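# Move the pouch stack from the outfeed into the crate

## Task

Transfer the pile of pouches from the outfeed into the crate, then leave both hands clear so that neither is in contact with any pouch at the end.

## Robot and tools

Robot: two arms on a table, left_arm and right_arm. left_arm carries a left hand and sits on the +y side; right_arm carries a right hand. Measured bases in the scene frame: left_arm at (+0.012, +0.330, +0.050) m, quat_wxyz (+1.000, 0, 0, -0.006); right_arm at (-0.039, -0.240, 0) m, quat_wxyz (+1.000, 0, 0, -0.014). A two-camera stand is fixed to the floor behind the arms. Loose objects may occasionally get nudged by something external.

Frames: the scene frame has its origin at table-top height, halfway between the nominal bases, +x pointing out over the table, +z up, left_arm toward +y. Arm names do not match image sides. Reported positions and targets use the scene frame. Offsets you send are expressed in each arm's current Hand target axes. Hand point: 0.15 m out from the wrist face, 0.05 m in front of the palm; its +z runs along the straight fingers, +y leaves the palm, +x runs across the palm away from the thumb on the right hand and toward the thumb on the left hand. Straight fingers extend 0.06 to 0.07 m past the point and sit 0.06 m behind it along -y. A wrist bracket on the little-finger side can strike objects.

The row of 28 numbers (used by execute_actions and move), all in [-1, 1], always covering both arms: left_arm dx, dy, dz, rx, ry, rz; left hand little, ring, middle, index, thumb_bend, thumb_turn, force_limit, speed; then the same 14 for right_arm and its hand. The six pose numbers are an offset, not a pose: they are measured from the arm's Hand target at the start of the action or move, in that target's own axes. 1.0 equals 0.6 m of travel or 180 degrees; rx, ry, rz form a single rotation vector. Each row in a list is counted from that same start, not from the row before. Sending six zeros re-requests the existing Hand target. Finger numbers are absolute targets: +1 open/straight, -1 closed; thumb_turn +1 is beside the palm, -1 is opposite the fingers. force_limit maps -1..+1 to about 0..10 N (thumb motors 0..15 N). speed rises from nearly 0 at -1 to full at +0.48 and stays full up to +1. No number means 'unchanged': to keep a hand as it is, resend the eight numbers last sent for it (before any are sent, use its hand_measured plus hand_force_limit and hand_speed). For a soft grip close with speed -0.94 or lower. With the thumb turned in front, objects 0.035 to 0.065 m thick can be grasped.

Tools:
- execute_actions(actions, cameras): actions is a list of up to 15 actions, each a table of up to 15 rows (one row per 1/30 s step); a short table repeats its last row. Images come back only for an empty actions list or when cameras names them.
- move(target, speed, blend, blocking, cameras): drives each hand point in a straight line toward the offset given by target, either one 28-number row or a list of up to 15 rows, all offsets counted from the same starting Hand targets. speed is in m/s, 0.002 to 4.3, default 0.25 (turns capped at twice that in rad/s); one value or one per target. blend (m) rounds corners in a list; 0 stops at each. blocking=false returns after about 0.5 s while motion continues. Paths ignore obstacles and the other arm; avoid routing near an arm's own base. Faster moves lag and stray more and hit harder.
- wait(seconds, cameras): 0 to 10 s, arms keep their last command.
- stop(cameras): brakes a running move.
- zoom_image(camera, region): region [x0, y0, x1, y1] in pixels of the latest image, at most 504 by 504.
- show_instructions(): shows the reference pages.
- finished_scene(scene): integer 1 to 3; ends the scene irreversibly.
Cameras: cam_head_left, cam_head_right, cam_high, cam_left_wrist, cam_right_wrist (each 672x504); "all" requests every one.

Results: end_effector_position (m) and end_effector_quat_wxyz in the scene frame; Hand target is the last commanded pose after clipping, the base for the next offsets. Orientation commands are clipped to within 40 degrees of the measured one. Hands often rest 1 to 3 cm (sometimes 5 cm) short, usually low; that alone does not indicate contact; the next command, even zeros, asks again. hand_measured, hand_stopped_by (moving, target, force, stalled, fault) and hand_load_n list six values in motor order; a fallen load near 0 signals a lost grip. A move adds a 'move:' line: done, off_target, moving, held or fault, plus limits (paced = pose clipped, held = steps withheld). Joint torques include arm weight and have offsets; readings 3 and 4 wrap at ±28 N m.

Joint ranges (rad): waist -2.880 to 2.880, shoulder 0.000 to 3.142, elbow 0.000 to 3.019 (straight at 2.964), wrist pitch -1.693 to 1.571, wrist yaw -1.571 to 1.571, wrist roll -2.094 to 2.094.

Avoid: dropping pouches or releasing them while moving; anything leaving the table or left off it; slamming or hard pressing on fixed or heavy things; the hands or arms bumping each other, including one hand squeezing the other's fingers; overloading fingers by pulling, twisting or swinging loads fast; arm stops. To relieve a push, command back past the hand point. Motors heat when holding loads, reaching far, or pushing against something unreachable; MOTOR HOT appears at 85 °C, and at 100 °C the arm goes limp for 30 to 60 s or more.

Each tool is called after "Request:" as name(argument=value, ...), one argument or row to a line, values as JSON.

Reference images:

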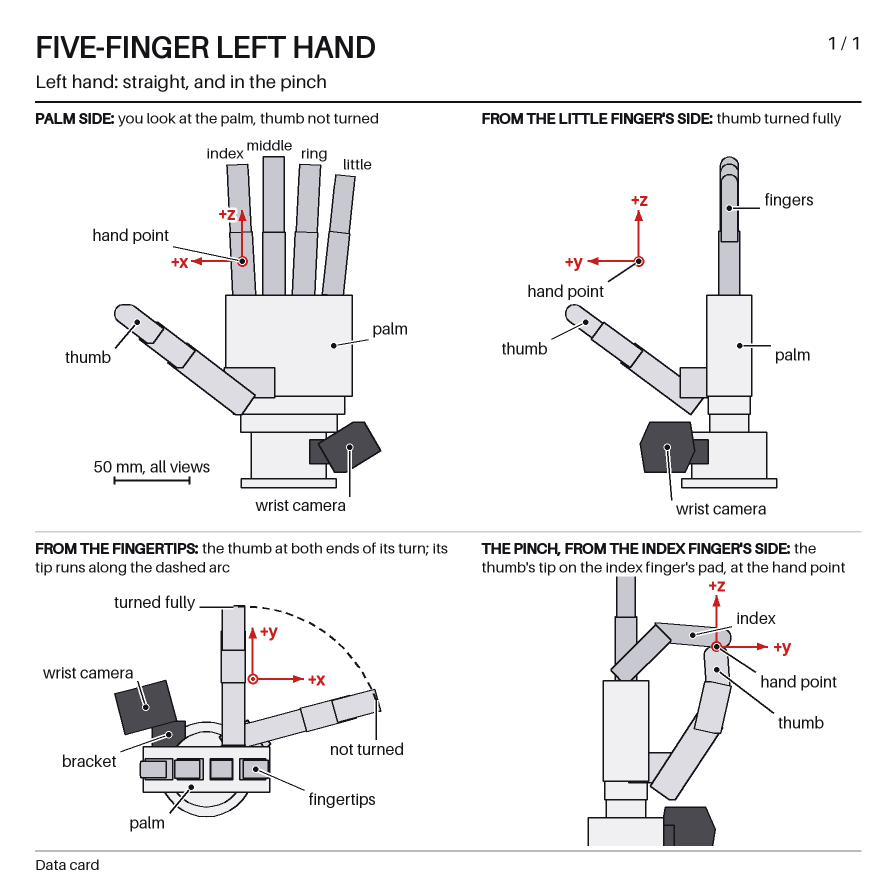

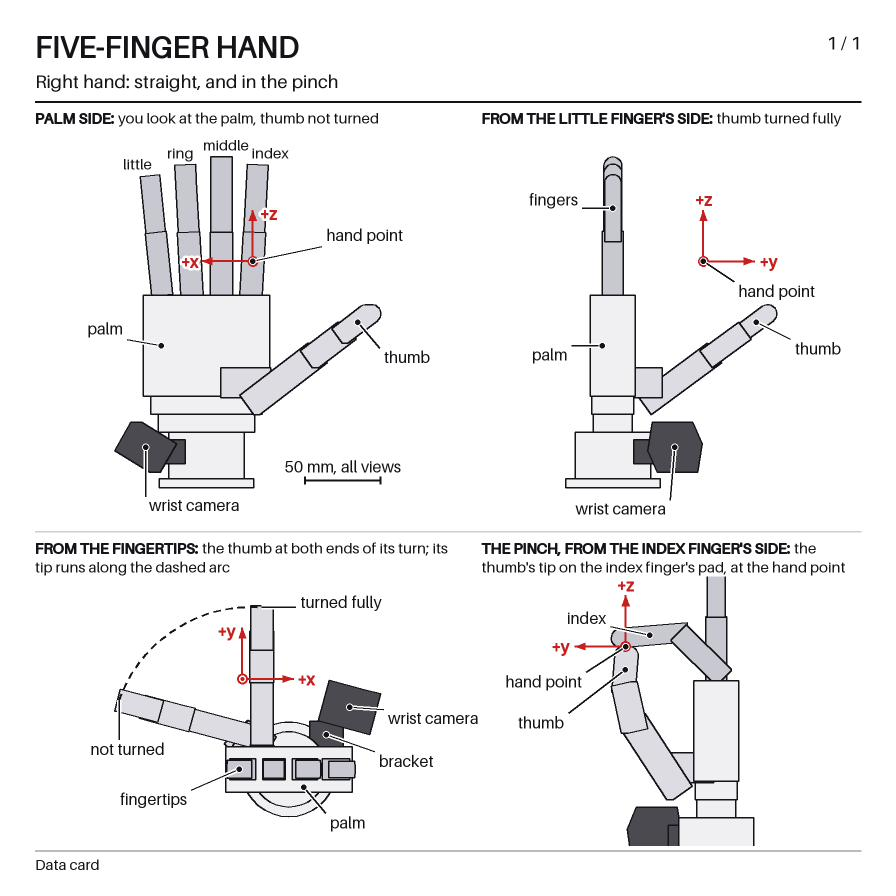

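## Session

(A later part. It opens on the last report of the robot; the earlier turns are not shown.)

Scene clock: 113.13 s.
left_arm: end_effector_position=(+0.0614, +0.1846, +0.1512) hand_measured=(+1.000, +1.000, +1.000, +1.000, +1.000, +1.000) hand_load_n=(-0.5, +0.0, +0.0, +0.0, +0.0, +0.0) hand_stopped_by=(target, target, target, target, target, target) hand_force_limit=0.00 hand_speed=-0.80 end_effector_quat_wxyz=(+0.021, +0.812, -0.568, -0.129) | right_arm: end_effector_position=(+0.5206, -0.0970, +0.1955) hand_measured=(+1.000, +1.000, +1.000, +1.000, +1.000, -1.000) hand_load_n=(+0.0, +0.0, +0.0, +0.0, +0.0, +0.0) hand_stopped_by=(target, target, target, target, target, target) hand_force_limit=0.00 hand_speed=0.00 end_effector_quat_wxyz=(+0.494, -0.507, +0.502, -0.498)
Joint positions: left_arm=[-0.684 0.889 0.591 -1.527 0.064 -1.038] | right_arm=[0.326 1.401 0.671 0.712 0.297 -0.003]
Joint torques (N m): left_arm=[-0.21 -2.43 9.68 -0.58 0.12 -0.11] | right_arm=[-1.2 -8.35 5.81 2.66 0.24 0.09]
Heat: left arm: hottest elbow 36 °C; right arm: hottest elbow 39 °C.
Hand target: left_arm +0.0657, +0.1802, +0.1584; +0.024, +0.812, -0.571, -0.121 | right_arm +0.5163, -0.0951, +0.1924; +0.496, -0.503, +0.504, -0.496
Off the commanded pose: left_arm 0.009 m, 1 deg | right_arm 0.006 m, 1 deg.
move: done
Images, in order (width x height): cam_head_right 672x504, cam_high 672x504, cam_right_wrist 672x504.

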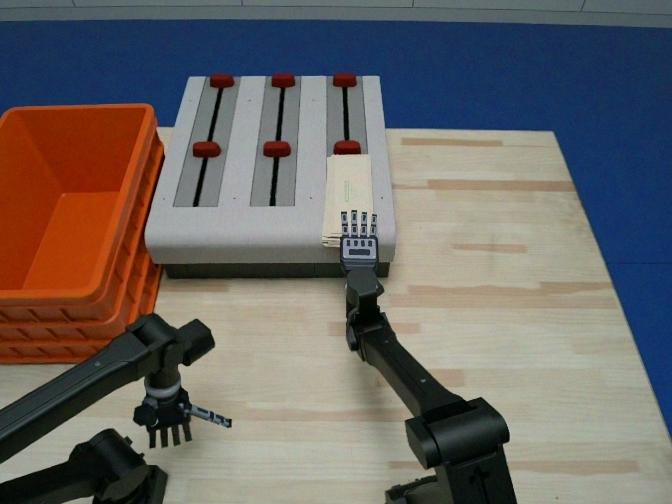

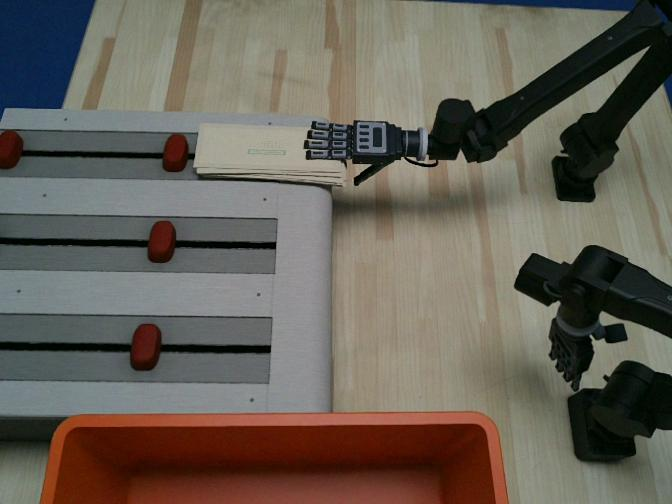

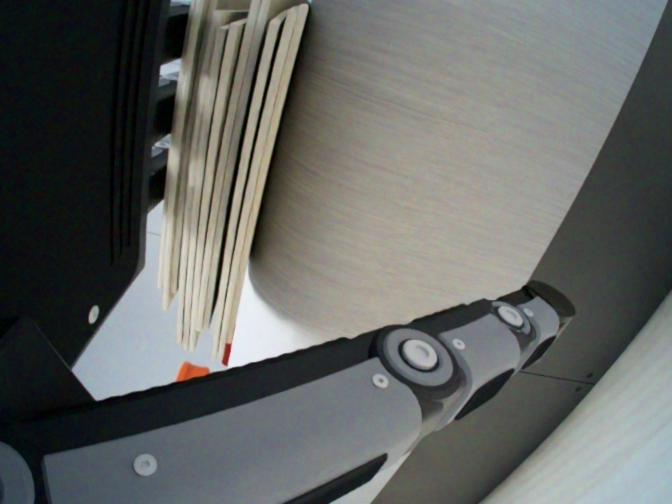

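Request:
move(
  target=[
    [0,0,0,0,0,0,1,1,1,1,1,1,0,-0.8,0,-0.06,0,0.01,0,0,1,1,1,1,1,-1,0,0],
    [0,0,0,0,0,0,1,1,1,1,1,1,0,-0.8,0,-0.06,0.076,0.01,0,0,1,1,1,1,1,-1,0,0],
    [0,0,0,0,0,0,1,1,1,1,1,1,0,-0.8,0,-0.002,0.076,0.005,0,0,1,1,1,1,1,-1,0,0],
  ],
  cameras=["cam_head_right","cam_high","cam_right_wrist"],
  speed=0.1,
)

Request:
zoom_image(
  camera="cam_high",
  region=[180, 60, 540, 260],
)

Request:
zoom_image(
  camera="cam_head_right",
  region=[290, 130, 430, 310],
)

Scene clock: 126.30 s.
left_arm: end_effector_position=(+0.0614, +0.1846, +0.1512) hand_measured=(+1.000, +1.000, +1.000, +1.000, +1.000, +1.000) hand_load_n=(+0.0, +0.0, +0.0, +0.0, +0.0, +0.0) hand_stopped_by=(target, target, target, target, target, target) hand_force_limit=0.00 hand_speed=-0.80 end_effector_quat_wxyz=(+0.021, +0.812, -0.568, -0.129) | right_arm: end_effector_position=(+0.5534, -0.0946, +0.1965) hand_measured=(+1.000, +1.000, +1.000, +1.000, +1.000, -1.000) hand_load_n=(+0.0, +0.0, +0.0, +0.0, +0.0, +0.0) hand_stopped_by=(target, target, target, target, target, target) hand_force_limit=0.00 hand_speed=0.00 end_effector_quat_wxyz=(+0.498, -0.501, +0.500, -0.501)
Joint positions: left_arm=[-0.684 0.889 0.591 -1.527 0.064 -1.038] | right_arm=[0.31 1.485 0.751 0.732 0.283 -0.003]
Joint torques (N m): left_arm=[-0.32 -2.37 9.69 -0.55 0.11 -0.11] | right_arm=[-2.61 -7.47 7.91 2.7 -0.26 0.03]
Heat: left arm: hottest elbow 37 °C; right arm: hottest elbow 38 °C.
Hand target: left_arm +0.0657, +0.1802, +0.1584; +0.024, +0.812, -0.571, -0.121 | right_arm +0.5618, -0.0950, +0.1927; +0.500, -0.500, +0.500, -0.500
Off the commanded pose: left_arm 0.009 m, 1 deg | right_arm 0.009 m, 0 deg.
move: done
Images, in order (width x height): cam_head_right 672x504, cam_high 672x504, cam_right_wrist 672x504.

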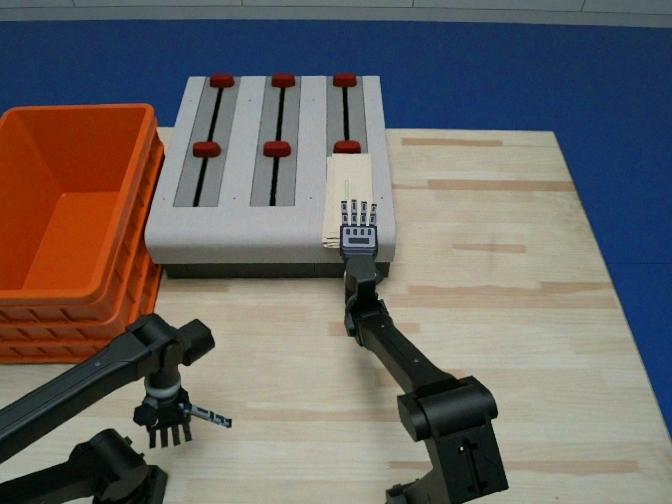

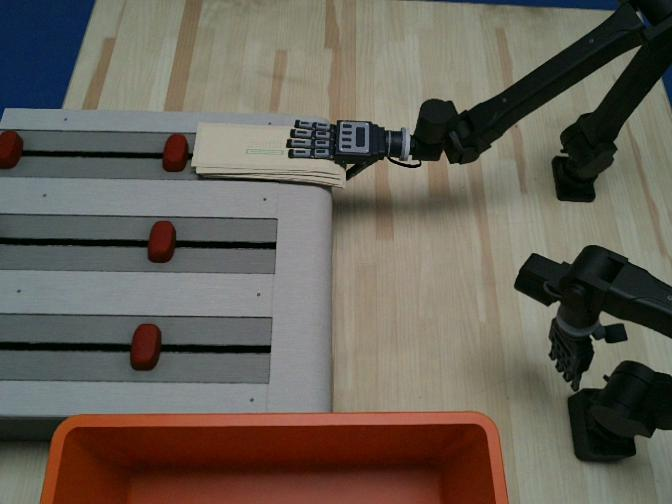

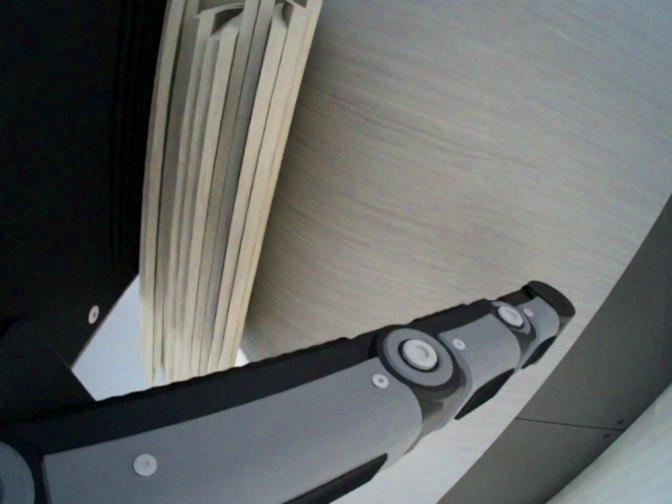

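Scaled by 1.400 from the camera's 672x504 image, which has a finer 960x720 frame.

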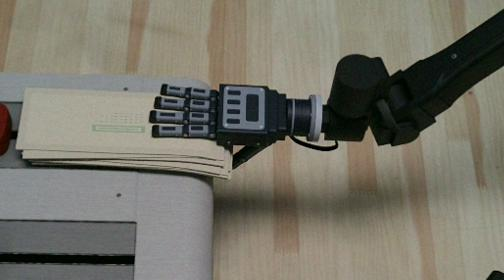

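Scaled by 2.800 from the camera's 672x504 image, which has a finer 960x720 frame.

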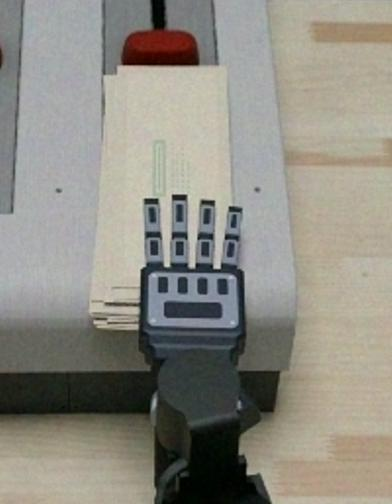

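Request:
move(
  target=[0,0,0,0,0,0,1,1,1,1,1,1,0,-0.8,0,0,0,0,0,0,1,1,1,1,-0.9,-1,0,-0.85],
  cameras=["cam_head_right","cam_high","cam_right_wrist"],
)

Request:
zoom_image(
  camera="cam_high",
  region=[180, 60, 540, 260],
)

Scene clock: 130.33 s.
left_arm: end_effector_position=(+0.0614, +0.1846, +0.1512) hand_measured=(+1.000, +1.000, +1.000, +1.000, +1.000, +1.000) hand_load_n=(+0.0, +0.0, +0.0, +0.0, +0.0, +0.0) hand_stopped_by=(target, target, target, target, target, target) hand_force_limit=0.00 hand_speed=-0.80 end_effector_quat_wxyz=(+0.021, +0.812, -0.568, -0.129) | right_arm: end_effector_position=(+0.5534, -0.0951, +0.1962) hand_measured=(+1.000, +1.000, +1.000, +1.000, +0.734, -1.000) hand_load_n=(+0.0, +0.0, +0.0, +0.0, +6.5, +0.0) hand_stopped_by=(target, target, target, target, force, target) hand_force_limit=0.00 hand_speed=-0.85 end_effector_quat_wxyz=(+0.496, -0.503, +0.498, -0.503)
Joint positions: left_arm=[-0.684 0.889 0.591 -1.527 0.064 -1.038] | right_arm=[0.31 1.485 0.751 0.732 0.283 -0.011]
Joint torques (N m): left_arm=[-0.21 -2.37 9.68 -0.58 0.12 -0.11] | right_arm=[-2.61 -7.41 7.95 2.69 -0.26 0.04]
Heat: left arm: hottest elbow 37 °C; right arm: hottest elbow 38 °C.
Hand target: left_arm +0.0657, +0.1802, +0.1584; +0.024, +0.812, -0.571, -0.121 | right_arm +0.5618, -0.0950, +0.1927; +0.500, -0.500, +0.500, -0.500
Off the commanded pose: left_arm 0.009 m, 1 deg | right_arm 0.009 m, 1 deg.
move: done
Images, in order (width x height): cam_head_right 672x504, cam_high 672x504, cam_right_wrist 672x504.

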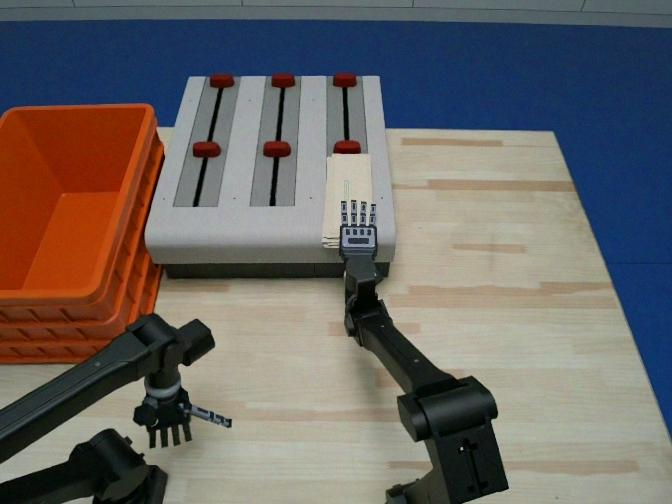

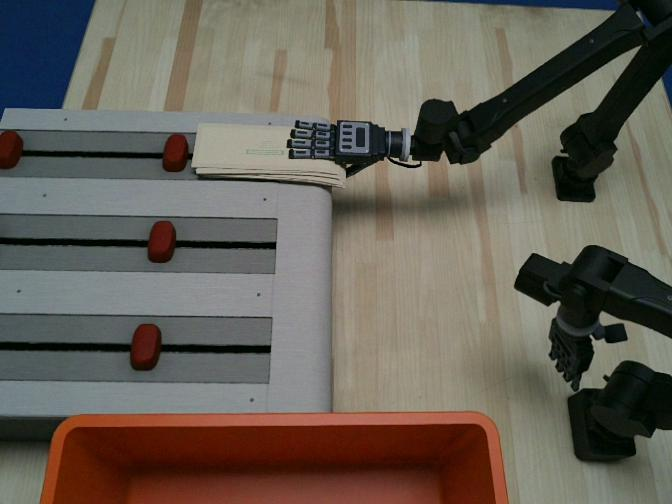

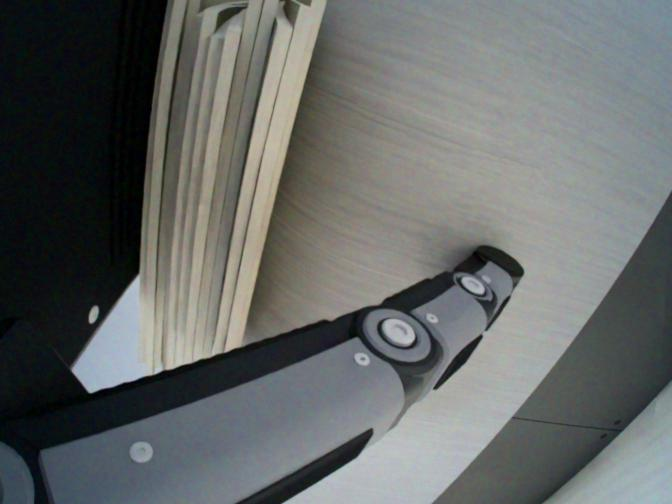

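Scaled by 1.400 from the camera's 672x504 image, which has a finer 960x720 frame.

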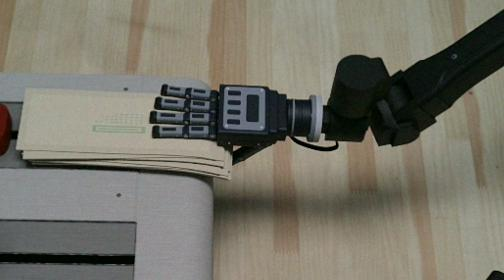

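Request:
move(
  target=[
    [0,0,0,0,0,0,1,1,1,1,1,1,0,-0.8,0,0,0,0,0,0,1,1,1,1,1,-1,0,-0.5],
    [0,0,0,0,0,0,1,1,1,1,1,1,0,-0.8,0,-0.03,0,0,0,0,1,1,1,1,1,-1,0,-0.5],
    [0,0,0,0,0,0,1,1,1,1,1,1,0,-0.8,0,-0.03,-0.0833,0,0,0,1,1,1,1,1,-1,0,-0.5],
    [0,0,0,0,0,0,1,1,1,1,1,1,0,-0.8,0,-0.03,-0.0833,0,0,0,1,1,1,1,-0.1,-1,0,-0.5],
  ],
  cameras=["cam_head_right","cam_high","cam_right_wrist"],
  speed=0.1,
)

Request:
zoom_image(
  camera="cam_high",
  region=[180, 60, 540, 260],
)

Scene clock: 141.67 s.
left_arm: end_effector_position=(+0.0614, +0.1846, +0.1512) hand_measured=(+1.000, +1.000, +1.000, +1.000, +1.000, +1.000) hand_load_n=(+0.0, +0.0, +0.0, +0.0, +0.0, +0.0) hand_stopped_by=(target, target, target, target, target, target) hand_force_limit=0.00 hand_speed=-0.80 end_effector_quat_wxyz=(+0.021, +0.812, -0.568, -0.129) | right_arm: end_effector_position=(+0.5151, -0.0965, +0.2086) hand_measured=(+1.000, +1.000, +1.000, +1.000, -0.100, -1.000) hand_load_n=(+0.0, +0.0, +0.0, +0.0, +0.5, +0.0) hand_stopped_by=(target, target, target, target, target, target) hand_force_limit=0.00 hand_speed=-0.50 end_effector_quat_wxyz=(+0.500, -0.501, +0.499, -0.501)
Joint positions: left_arm=[-0.684 0.889 0.591 -1.527 0.064 -1.038] | right_arm=[0.332 1.366 0.664 0.703 0.303 -0.003]
Joint torques (N m): left_arm=[-0.32 -2.43 9.68 -0.58 0.12 -0.1] | right_arm=[-1.44 -8.7 6.68 1.63 0.2 0.03]
Heat: left arm: hottest elbow 37 °C; right arm: hottest elbow 38 °C.
Hand target: left_arm +0.0657, +0.1802, +0.1584; +0.024, +0.812, -0.571, -0.121 | right_arm +0.5119, -0.0950, +0.2108; +0.500, -0.500, +0.500, -0.500
Off the commanded pose: left_arm 0.009 m, 1 deg | right_arm 0.004 m, 0 deg.
move: done
Images, in order (width x height): cam_head_right 672x504, cam_high 672x504, cam_right_wrist 672x504.

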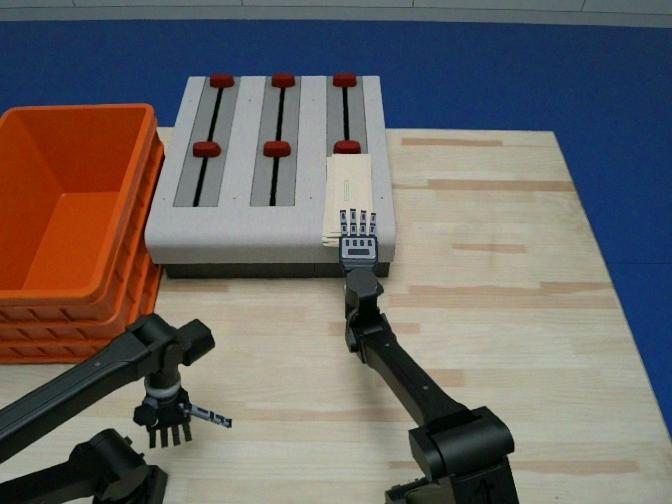

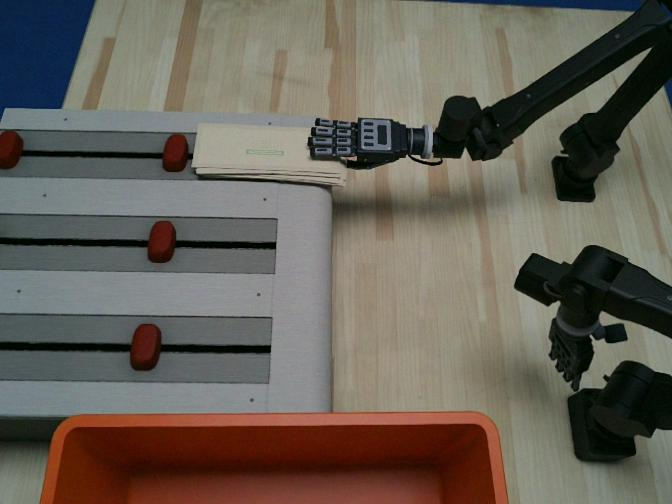

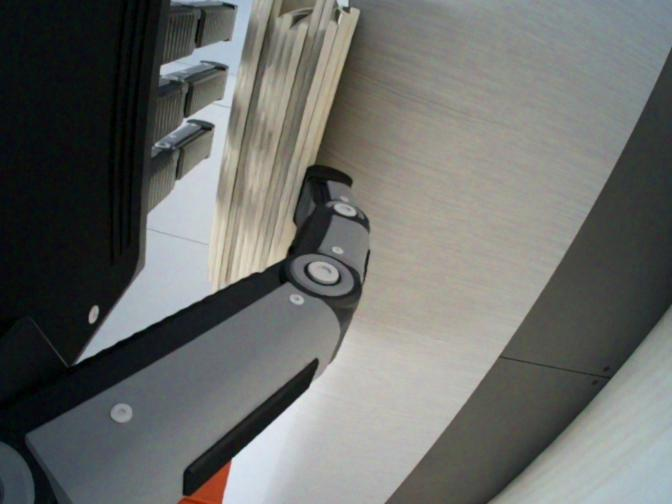

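Scaled by 1.400 from the camera's 672x504 image, which has a finer 960x720 frame.

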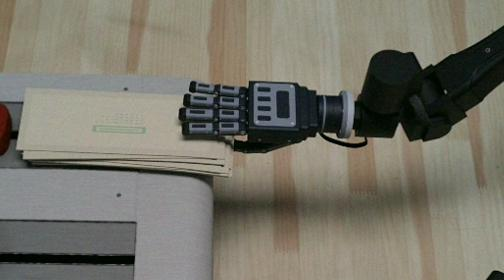

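Request:
zoom_image(
  camera="cam_right_wrist",
  region=[140, 0, 440, 300],
)

Scaled by 1.680 from the camera's 672x504 image, which has a finer 960x720 frame.

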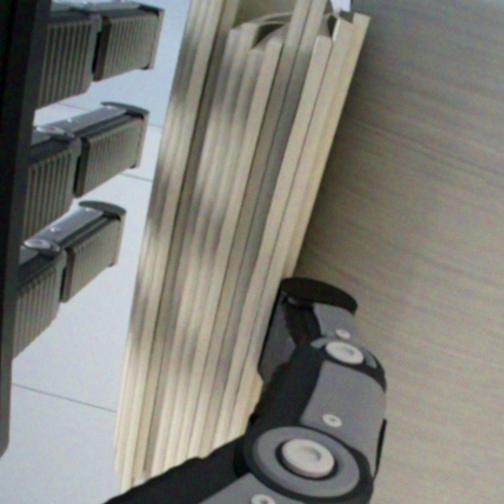

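Request:
move(
  target=[
    [0,0,0,0,0,0,1,1,1,1,1,1,0,-0.8,0,0.0097,0,0,0,0,1,1,1,1,0.15,-1,0,-0.5],
    [0,0,0,0,0,0,1,1,1,1,1,1,0,-0.8,0,0.0097,0.07,0,0,0,1,1,1,1,0.15,-1,0,-0.5],
  ],
  cameras=["cam_head_right","cam_high","cam_right_wrist"],
  speed=0.08,
)

Request:
zoom_image(
  camera="cam_right_wrist",
  region=[100, 0, 500, 400],
)

Scene clock: 154.00 s.
left_arm: end_effector_position=(+0.0614, +0.1846, +0.1512) hand_measured=(+1.000, +1.000, +1.000, +1.000, +1.000, +1.000) hand_load_n=(+0.0, -0.5, +0.5, +0.0, +0.0, +0.0) hand_stopped_by=(target, target, target, target, target, target) hand_force_limit=0.00 hand_speed=-0.80 end_effector_quat_wxyz=(+0.021, +0.812, -0.568, -0.129) | right_arm: end_effector_position=(+0.5380, -0.0961, +0.1959) hand_measured=(+1.000, +1.000, +1.000, +1.000, +0.150, -1.000) hand_load_n=(+0.0, +0.0, +0.5, +0.0, +0.5, -0.5) hand_stopped_by=(target, target, target, target, target, target) hand_force_limit=0.00 hand_speed=-0.50 end_effector_quat_wxyz=(+0.493, -0.507, +0.502, -0.497)
Joint positions: left_arm=[-0.684 0.889 0.591 -1.527 0.064 -1.038] | right_arm=[0.315 1.442 0.717 0.706 0.286 -0.003]
Joint torques (N m): left_arm=[-0.26 -2.43 9.69 -0.59 0.11 -0.1] | right_arm=[-2.49 -6.89 9.88 2.25 -0.27 0.03]
Heat: left arm: hottest elbow 37 °C; right arm: hottest elbow 38 °C.
Hand target: left_arm +0.0657, +0.1802, +0.1584; +0.024, +0.812, -0.571, -0.121 | right_arm +0.5538, -0.0950, +0.2050; +0.500, -0.500, +0.500, -0.500
Off the commanded pose: left_arm 0.009 m, 1 deg | right_arm 0.018 m, 1 deg.
move: off_target (right_arm)
Images, in order (width x height): cam_head_right 672x504, cam_high 672x504, cam_right_wrist 672x504.

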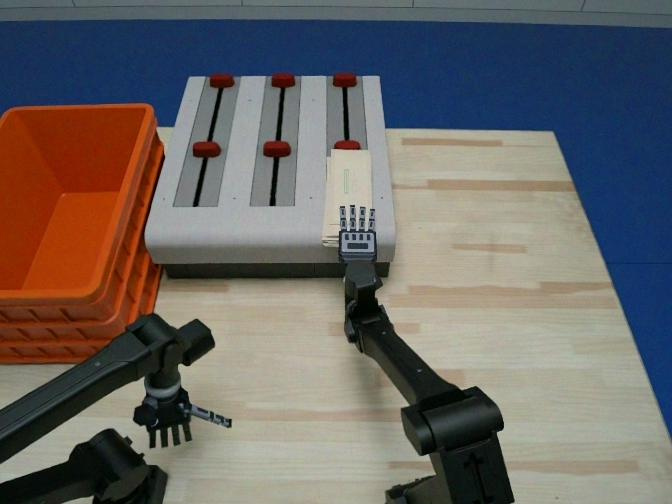

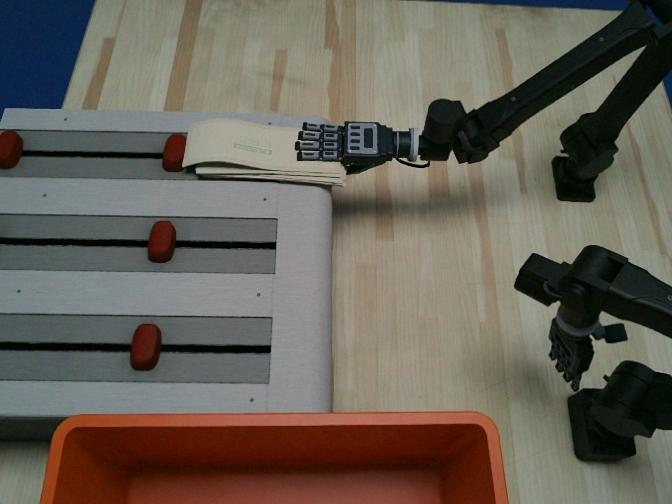

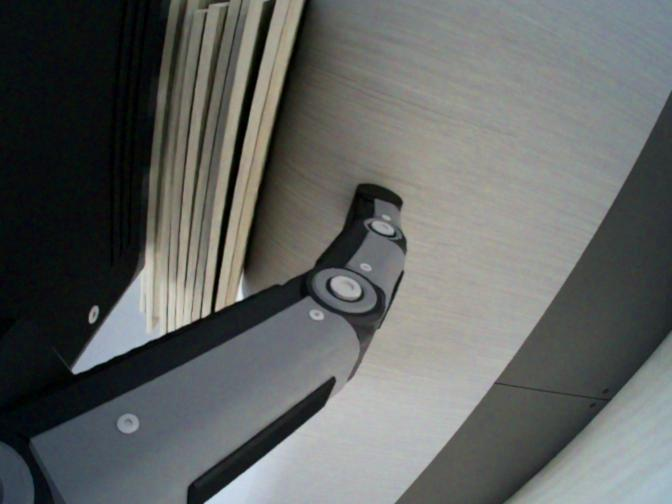

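Scaled by 1.260 from the camera's 672x504 image, which has a finer 960x720 frame.

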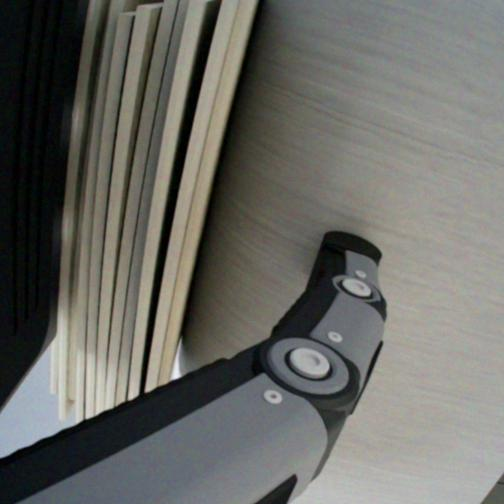

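Request:
move(
  target=[0,0,0,0,0,0,1,1,1,1,1,1,0,-0.8,0,0,0,0,0,0,1,1,1,1,-0.95,-1,0.0,-0.85],
  cameras=["cam_head_right","cam_high","cam_right_wrist"],
)

Request:
zoom_image(
  camera="cam_right_wrist",
  region=[100, 0, 500, 400],
)

Request:
zoom_image(
  camera="cam_high",
  region=[180, 60, 540, 260],
)

Scene clock: 160.00 s.
left_arm: end_effector_position=(+0.0614, +0.1846, +0.1512) hand_measured=(+1.000, +1.000, +1.000, +1.000, +1.000, +1.000) hand_load_n=(+0.0, +0.0, +0.0, +0.0, +0.0, +0.0) hand_stopped_by=(target, target, target, target, target, target) hand_force_limit=0.00 hand_speed=-0.80 end_effector_quat_wxyz=(+0.021, +0.812, -0.568, -0.129) | right_arm: end_effector_position=(+0.5399, -0.0961, +0.1971) hand_measured=(+1.000, +1.000, +1.000, +1.000, -0.410, -1.000) hand_load_n=(+0.0, +0.0, +0.0, +0.0, +7.5, +1.0) hand_stopped_by=(target, target, target, target, force, target) hand_force_limit=0.00 hand_speed=-0.85 end_effector_quat_wxyz=(+0.494, -0.506, +0.502, -0.498)
Joint positions: left_arm=[-0.684 0.889 0.591 -1.527 0.064 -1.038] | right_arm=[0.315 1.445 0.722 0.706 0.287 -0.003]
Joint torques (N m): left_arm=[-0.32 -2.37 9.65 -0.59 0.12 -0.11] | right_arm=[-2.49 -7.3 9.52 2.24 -0.25 0.02]
Heat: left arm: hottest elbow 37 °C; right arm: hottest elbow 38 °C.
Hand target: left_arm +0.0657, +0.1802, +0.1584; +0.024, +0.812, -0.571, -0.121 | right_arm +0.5539, -0.0952, +0.2051; +0.500, -0.500, +0.500, -0.500
Off the commanded pose: left_arm 0.009 m, 1 deg | right_arm 0.016 m, 1 deg.
move: off_target (right_arm)
Images, in order (width x height): cam_head_right 672x504, cam_high 672x504, cam_right_wrist 672x504.

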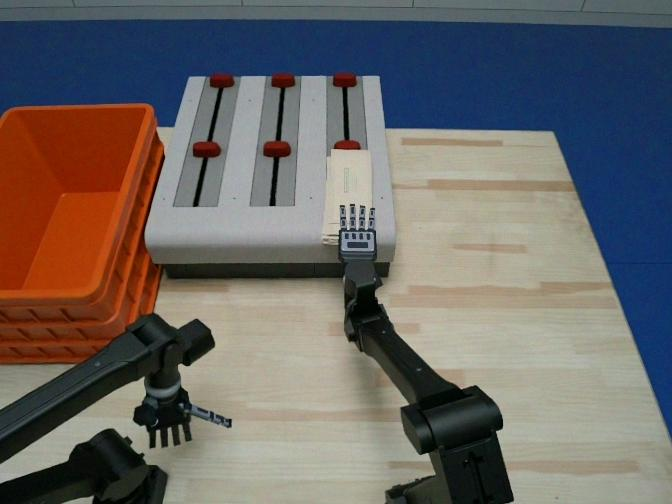

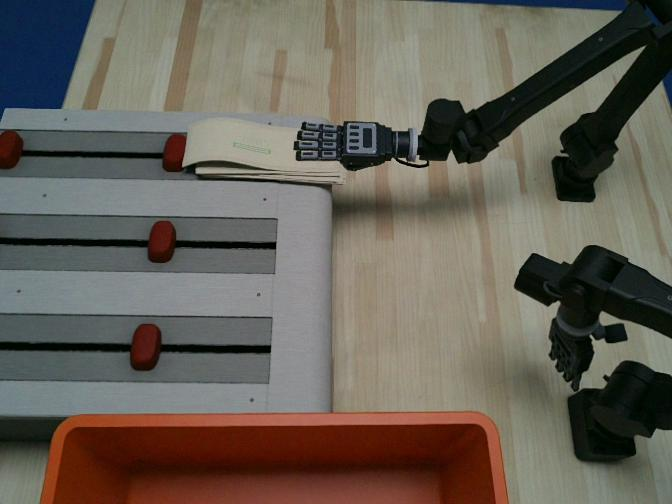

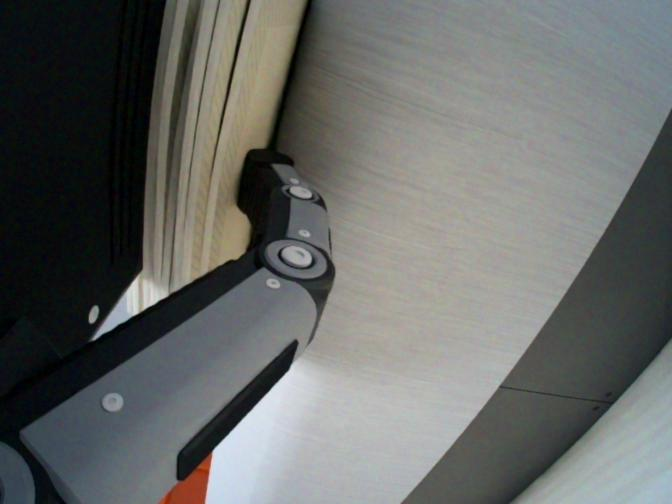

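Scaled by 1.260 from the camera's 672x504 image, which has a finer 960x720 frame.

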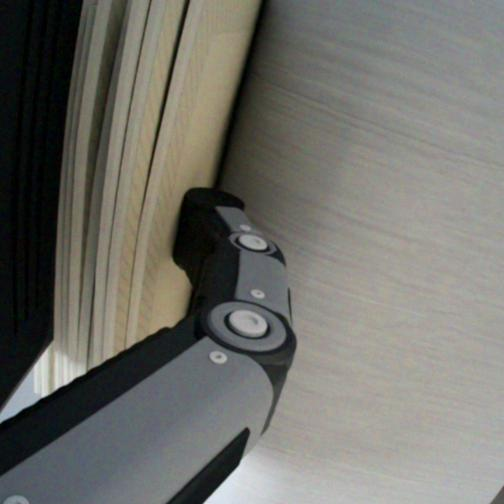

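Scaled by 1.400 from the camera's 672x504 image, which has a finer 960x720 frame.

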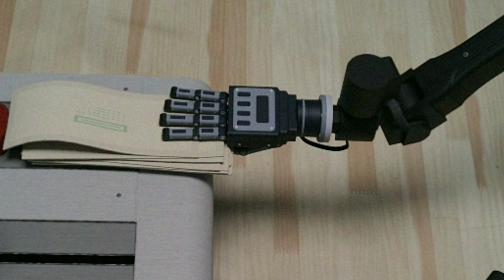

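Request:
move(
  target=[
    [0,0,0,0,0,0,1,1,1,1,1,1,0,-0.8,0,0,0,0,0,0,1,1,1,1,0.15,-1,0,-0.5],
    [0,0,0,0,0,0,1,1,1,1,1,1,0,-0.8,0,0.0168,0,-0.015,0,0,1,1,1,1,0.15,-1,0,-0.5],
    [0,0,0,0,0,0,1,1,1,1,1,1,0,-0.8,0,0.0168,-0.05,-0.015,0,0,1,1,1,1,0.15,-1,0,-0.5],
    [0,0,0,0,0,0,1,1,1,1,1,1,0,-0.8,0,-0.033,-0.05,0,0,0,1,1,1,1,0.15,-1,0,-0.5],
  ],
  cameras=["cam_head_right","cam_high","cam_right_wrist"],
  speed=0.08,
)

Request:
zoom_image(
  camera="cam_right_wrist",
  region=[100, 0, 500, 400],
)

Request:
zoom_image(
  camera="cam_high",
  region=[180, 60, 540, 260],
)

Request:
zoom_image(
  camera="cam_head_right",
  region=[290, 130, 430, 310],
)

Scene clock: 171.70 s.
left_arm: end_effector_position=(+0.0614, +0.1846, +0.1512) hand_measured=(+1.000, +1.000, +1.000, +1.000, +1.000, +1.000) hand_load_n=(+0.0, +0.0, +0.0, +0.0, +0.0, +0.0) hand_stopped_by=(target, target, target, target, target, target) hand_force_limit=0.00 hand_speed=-0.80 end_effector_quat_wxyz=(+0.021, +0.812, -0.568, -0.129) | right_arm: end_effector_position=(+0.5243, -0.0974, +0.2185) hand_measured=(+1.000, +1.000, +1.000, +1.000, +0.148, -1.000) hand_load_n=(+0.0, +0.0, +0.0, +0.0, +0.0, +0.0) hand_stopped_by=(target, target, target, target, target, target) hand_force_limit=0.00 hand_speed=-0.50 end_effector_quat_wxyz=(+0.500, -0.501, +0.502, -0.497)
Joint positions: left_arm=[-0.684 0.889 0.591 -1.527 0.064 -1.038] | right_arm=[0.321 1.364 0.702 0.655 0.292 0.006]
Joint torques (N m): left_arm=[-0.32 -2.37 9.68 -0.59 0.12 -0.11] | right_arm=[-1.32 -8.82 7.61 1.68 0.21 -0.07]
Heat: left arm: hottest elbow 37 °C; right arm: hottest elbow 38 °C.
Hand target: left_arm +0.0657, +0.1802, +0.1584; +0.024, +0.812, -0.571, -0.121 | right_arm +0.5239, -0.0951, +0.2250; +0.500, -0.499, +0.500, -0.500
Off the commanded pose: left_arm 0.009 m, 1 deg | right_arm 0.007 m, 0 deg.
move: done
Images, in order (width x height): cam_head_right 672x504, cam_high 672x504, cam_right_wrist 672x504.

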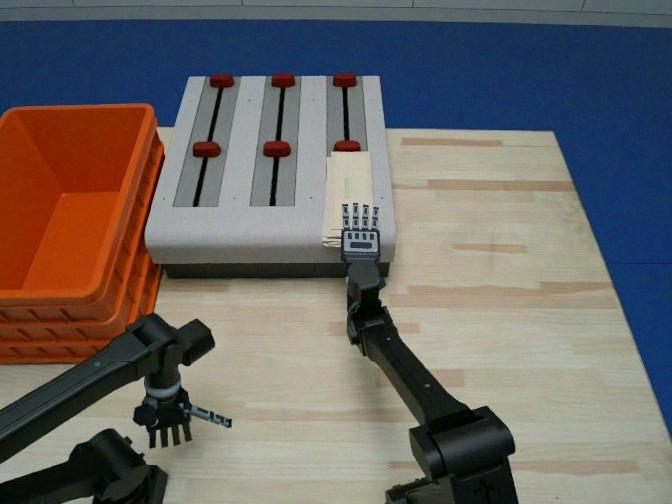

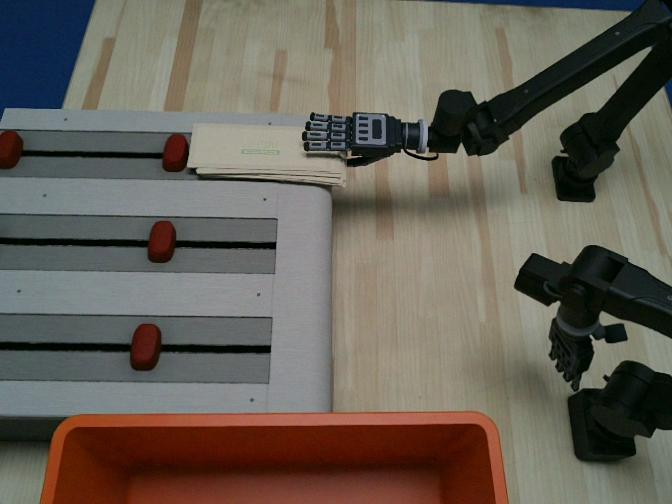

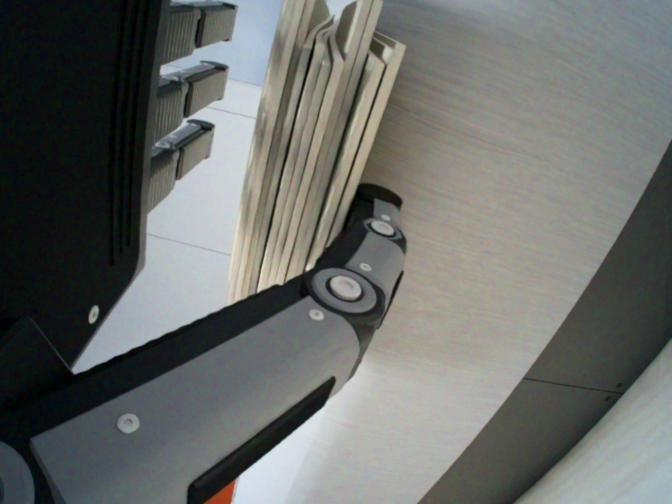

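Scaled by 1.260 from the camera's 672x504 image, which has a finer 960x720 frame.

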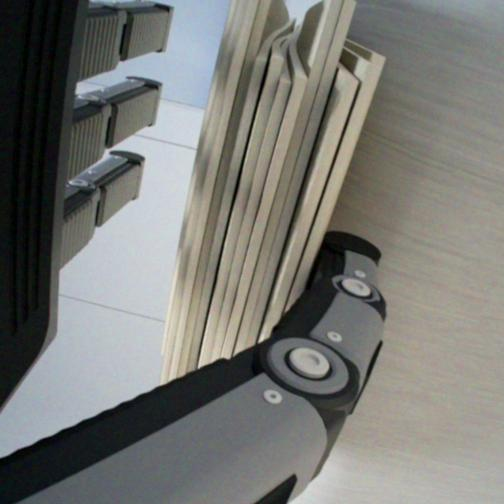

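Scaled by 1.400 from the camera's 672x504 image, which has a finer 960x720 frame.

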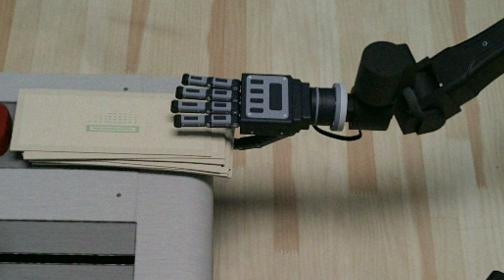

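Scaled by 2.800 from the camera's 672x504 image, which has a finer 960x720 frame.

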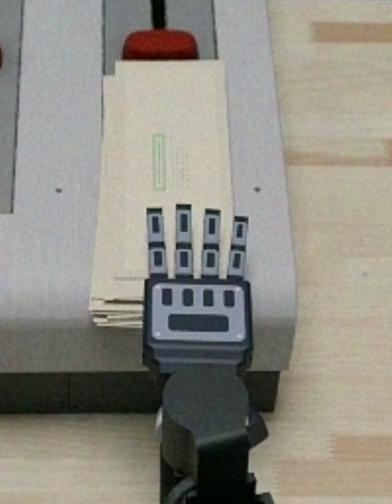

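Request:
move(
  target=[
    [0,0,0,0,0,0,1,1,1,1,1,1,0,-0.8,0,0,0.028,-0.02,0,0,1,1,1,1,0.4,-1,0,-0.5],
    [0,0,0,0,0,0,1,1,1,1,1,1,0,-0.8,0,0.058,0.028,-0.02,0,0,1,1,1,1,0.4,-1,0,-0.5],
    [0,0,0,0,0,0,1,1,1,1,1,1,0,-0.8,0,0.058,-0.02,-0.02,0,0,1,1,1,1,0.4,-1,0,-0.5],
    [0,0,0,0,0,0,1,1,1,1,1,1,0,-0.8,0,0,-0.02,0,0,0,1,1,1,1,0.15,-1,0,-0.5],
  ],
  cameras=["cam_head_right","cam_high","cam_right_wrist"],
  speed=0.08,
)

Request:
zoom_image(
  camera="cam_right_wrist",
  region=[100, 0, 500, 400],
)

Request:
zoom_image(
  camera="cam_high",
  region=[180, 60, 540, 260],
)

Request:
zoom_image(
  camera="cam_head_right",
  region=[290, 130, 430, 310],
)

Scene clock: 180.97 s.
left_arm: end_effector_position=(+0.0614, +0.1846, +0.1512) hand_measured=(+1.000, +1.000, +1.000, +1.000, +1.000, +1.000) hand_load_n=(+0.0, +0.0, +0.0, +0.0, +0.0, +0.0) hand_stopped_by=(target, target, target, target, target, target) hand_force_limit=0.00 hand_speed=-0.80 end_effector_quat_wxyz=(+0.021, +0.812, -0.568, -0.129) | right_arm: end_effector_position=(+0.5120, -0.0973, +0.2150) hand_measured=(+1.000, +1.000, +1.000, +1.000, +0.150, -1.000) hand_load_n=(+0.0, +0.0, +0.0, +0.0, +0.0, +0.0) hand_stopped_by=(target, target, target, target, target, target) hand_force_limit=0.00 hand_speed=-0.50 end_effector_quat_wxyz=(+0.495, -0.505, +0.506, -0.493)
Joint positions: left_arm=[-0.684 0.889 0.591 -1.527 0.064 -1.038] | right_arm=[0.33 1.333 0.677 0.632 0.301 0.01]
Joint torques (N m): left_arm=[-0.21 -2.49 9.68 -0.59 0.12 -0.11] | right_arm=[-1.08 -8.47 7.39 2.52 0.2 -0.12]
Heat: left arm: hottest elbow 38 °C; right arm: hottest elbow 38 °C.
Hand target: left_arm +0.0657, +0.1802, +0.1584; +0.024, +0.812, -0.571, -0.121 | right_arm +0.5119, -0.0951, +0.2248; +0.500, -0.500, +0.500, -0.500
Off the commanded pose: left_arm 0.009 m, 1 deg | right_arm 0.010 m, 1 deg.
move: done
Images, in order (width x height): cam_head_right 672x504, cam_high 672x504, cam_right_wrist 672x504.

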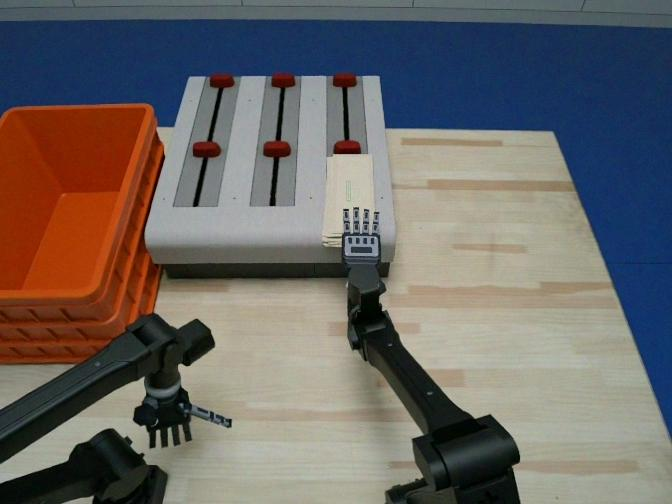

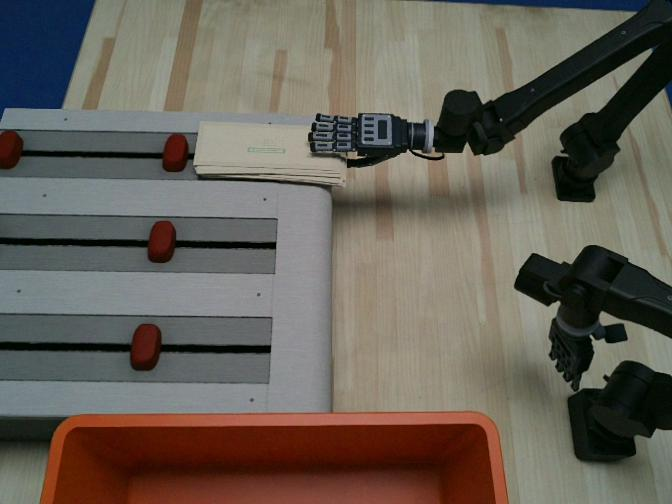

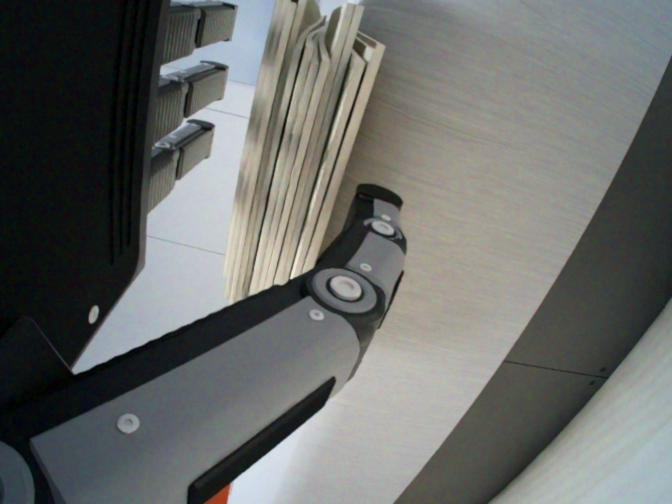

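Scaled by 1.260 from the camera's 672x504 image, which has a finer 960x720 frame.

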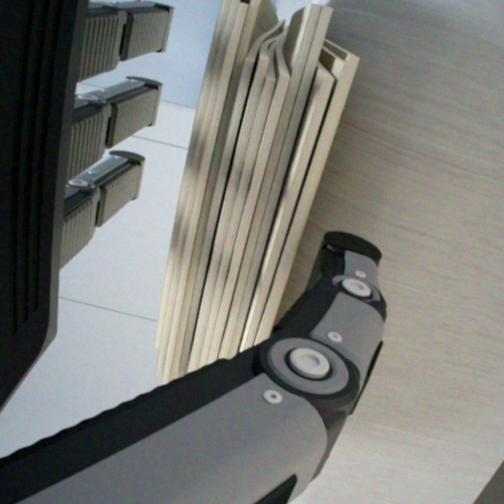

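Scaled by 1.400 from the camera's 672x504 image, which has a finer 960x720 frame.

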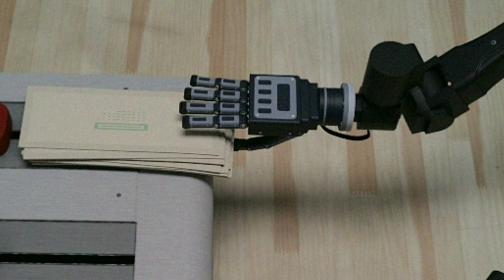

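Scaled by 2.800 from the camera's 672x504 image, which has a finer 960x720 frame.

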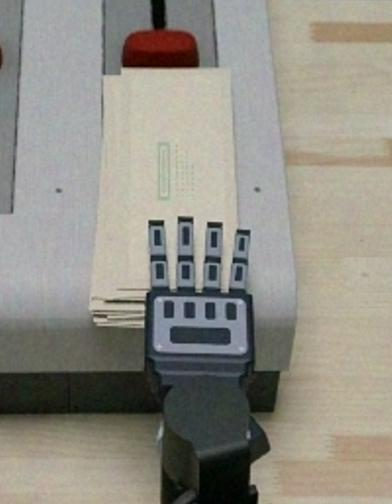

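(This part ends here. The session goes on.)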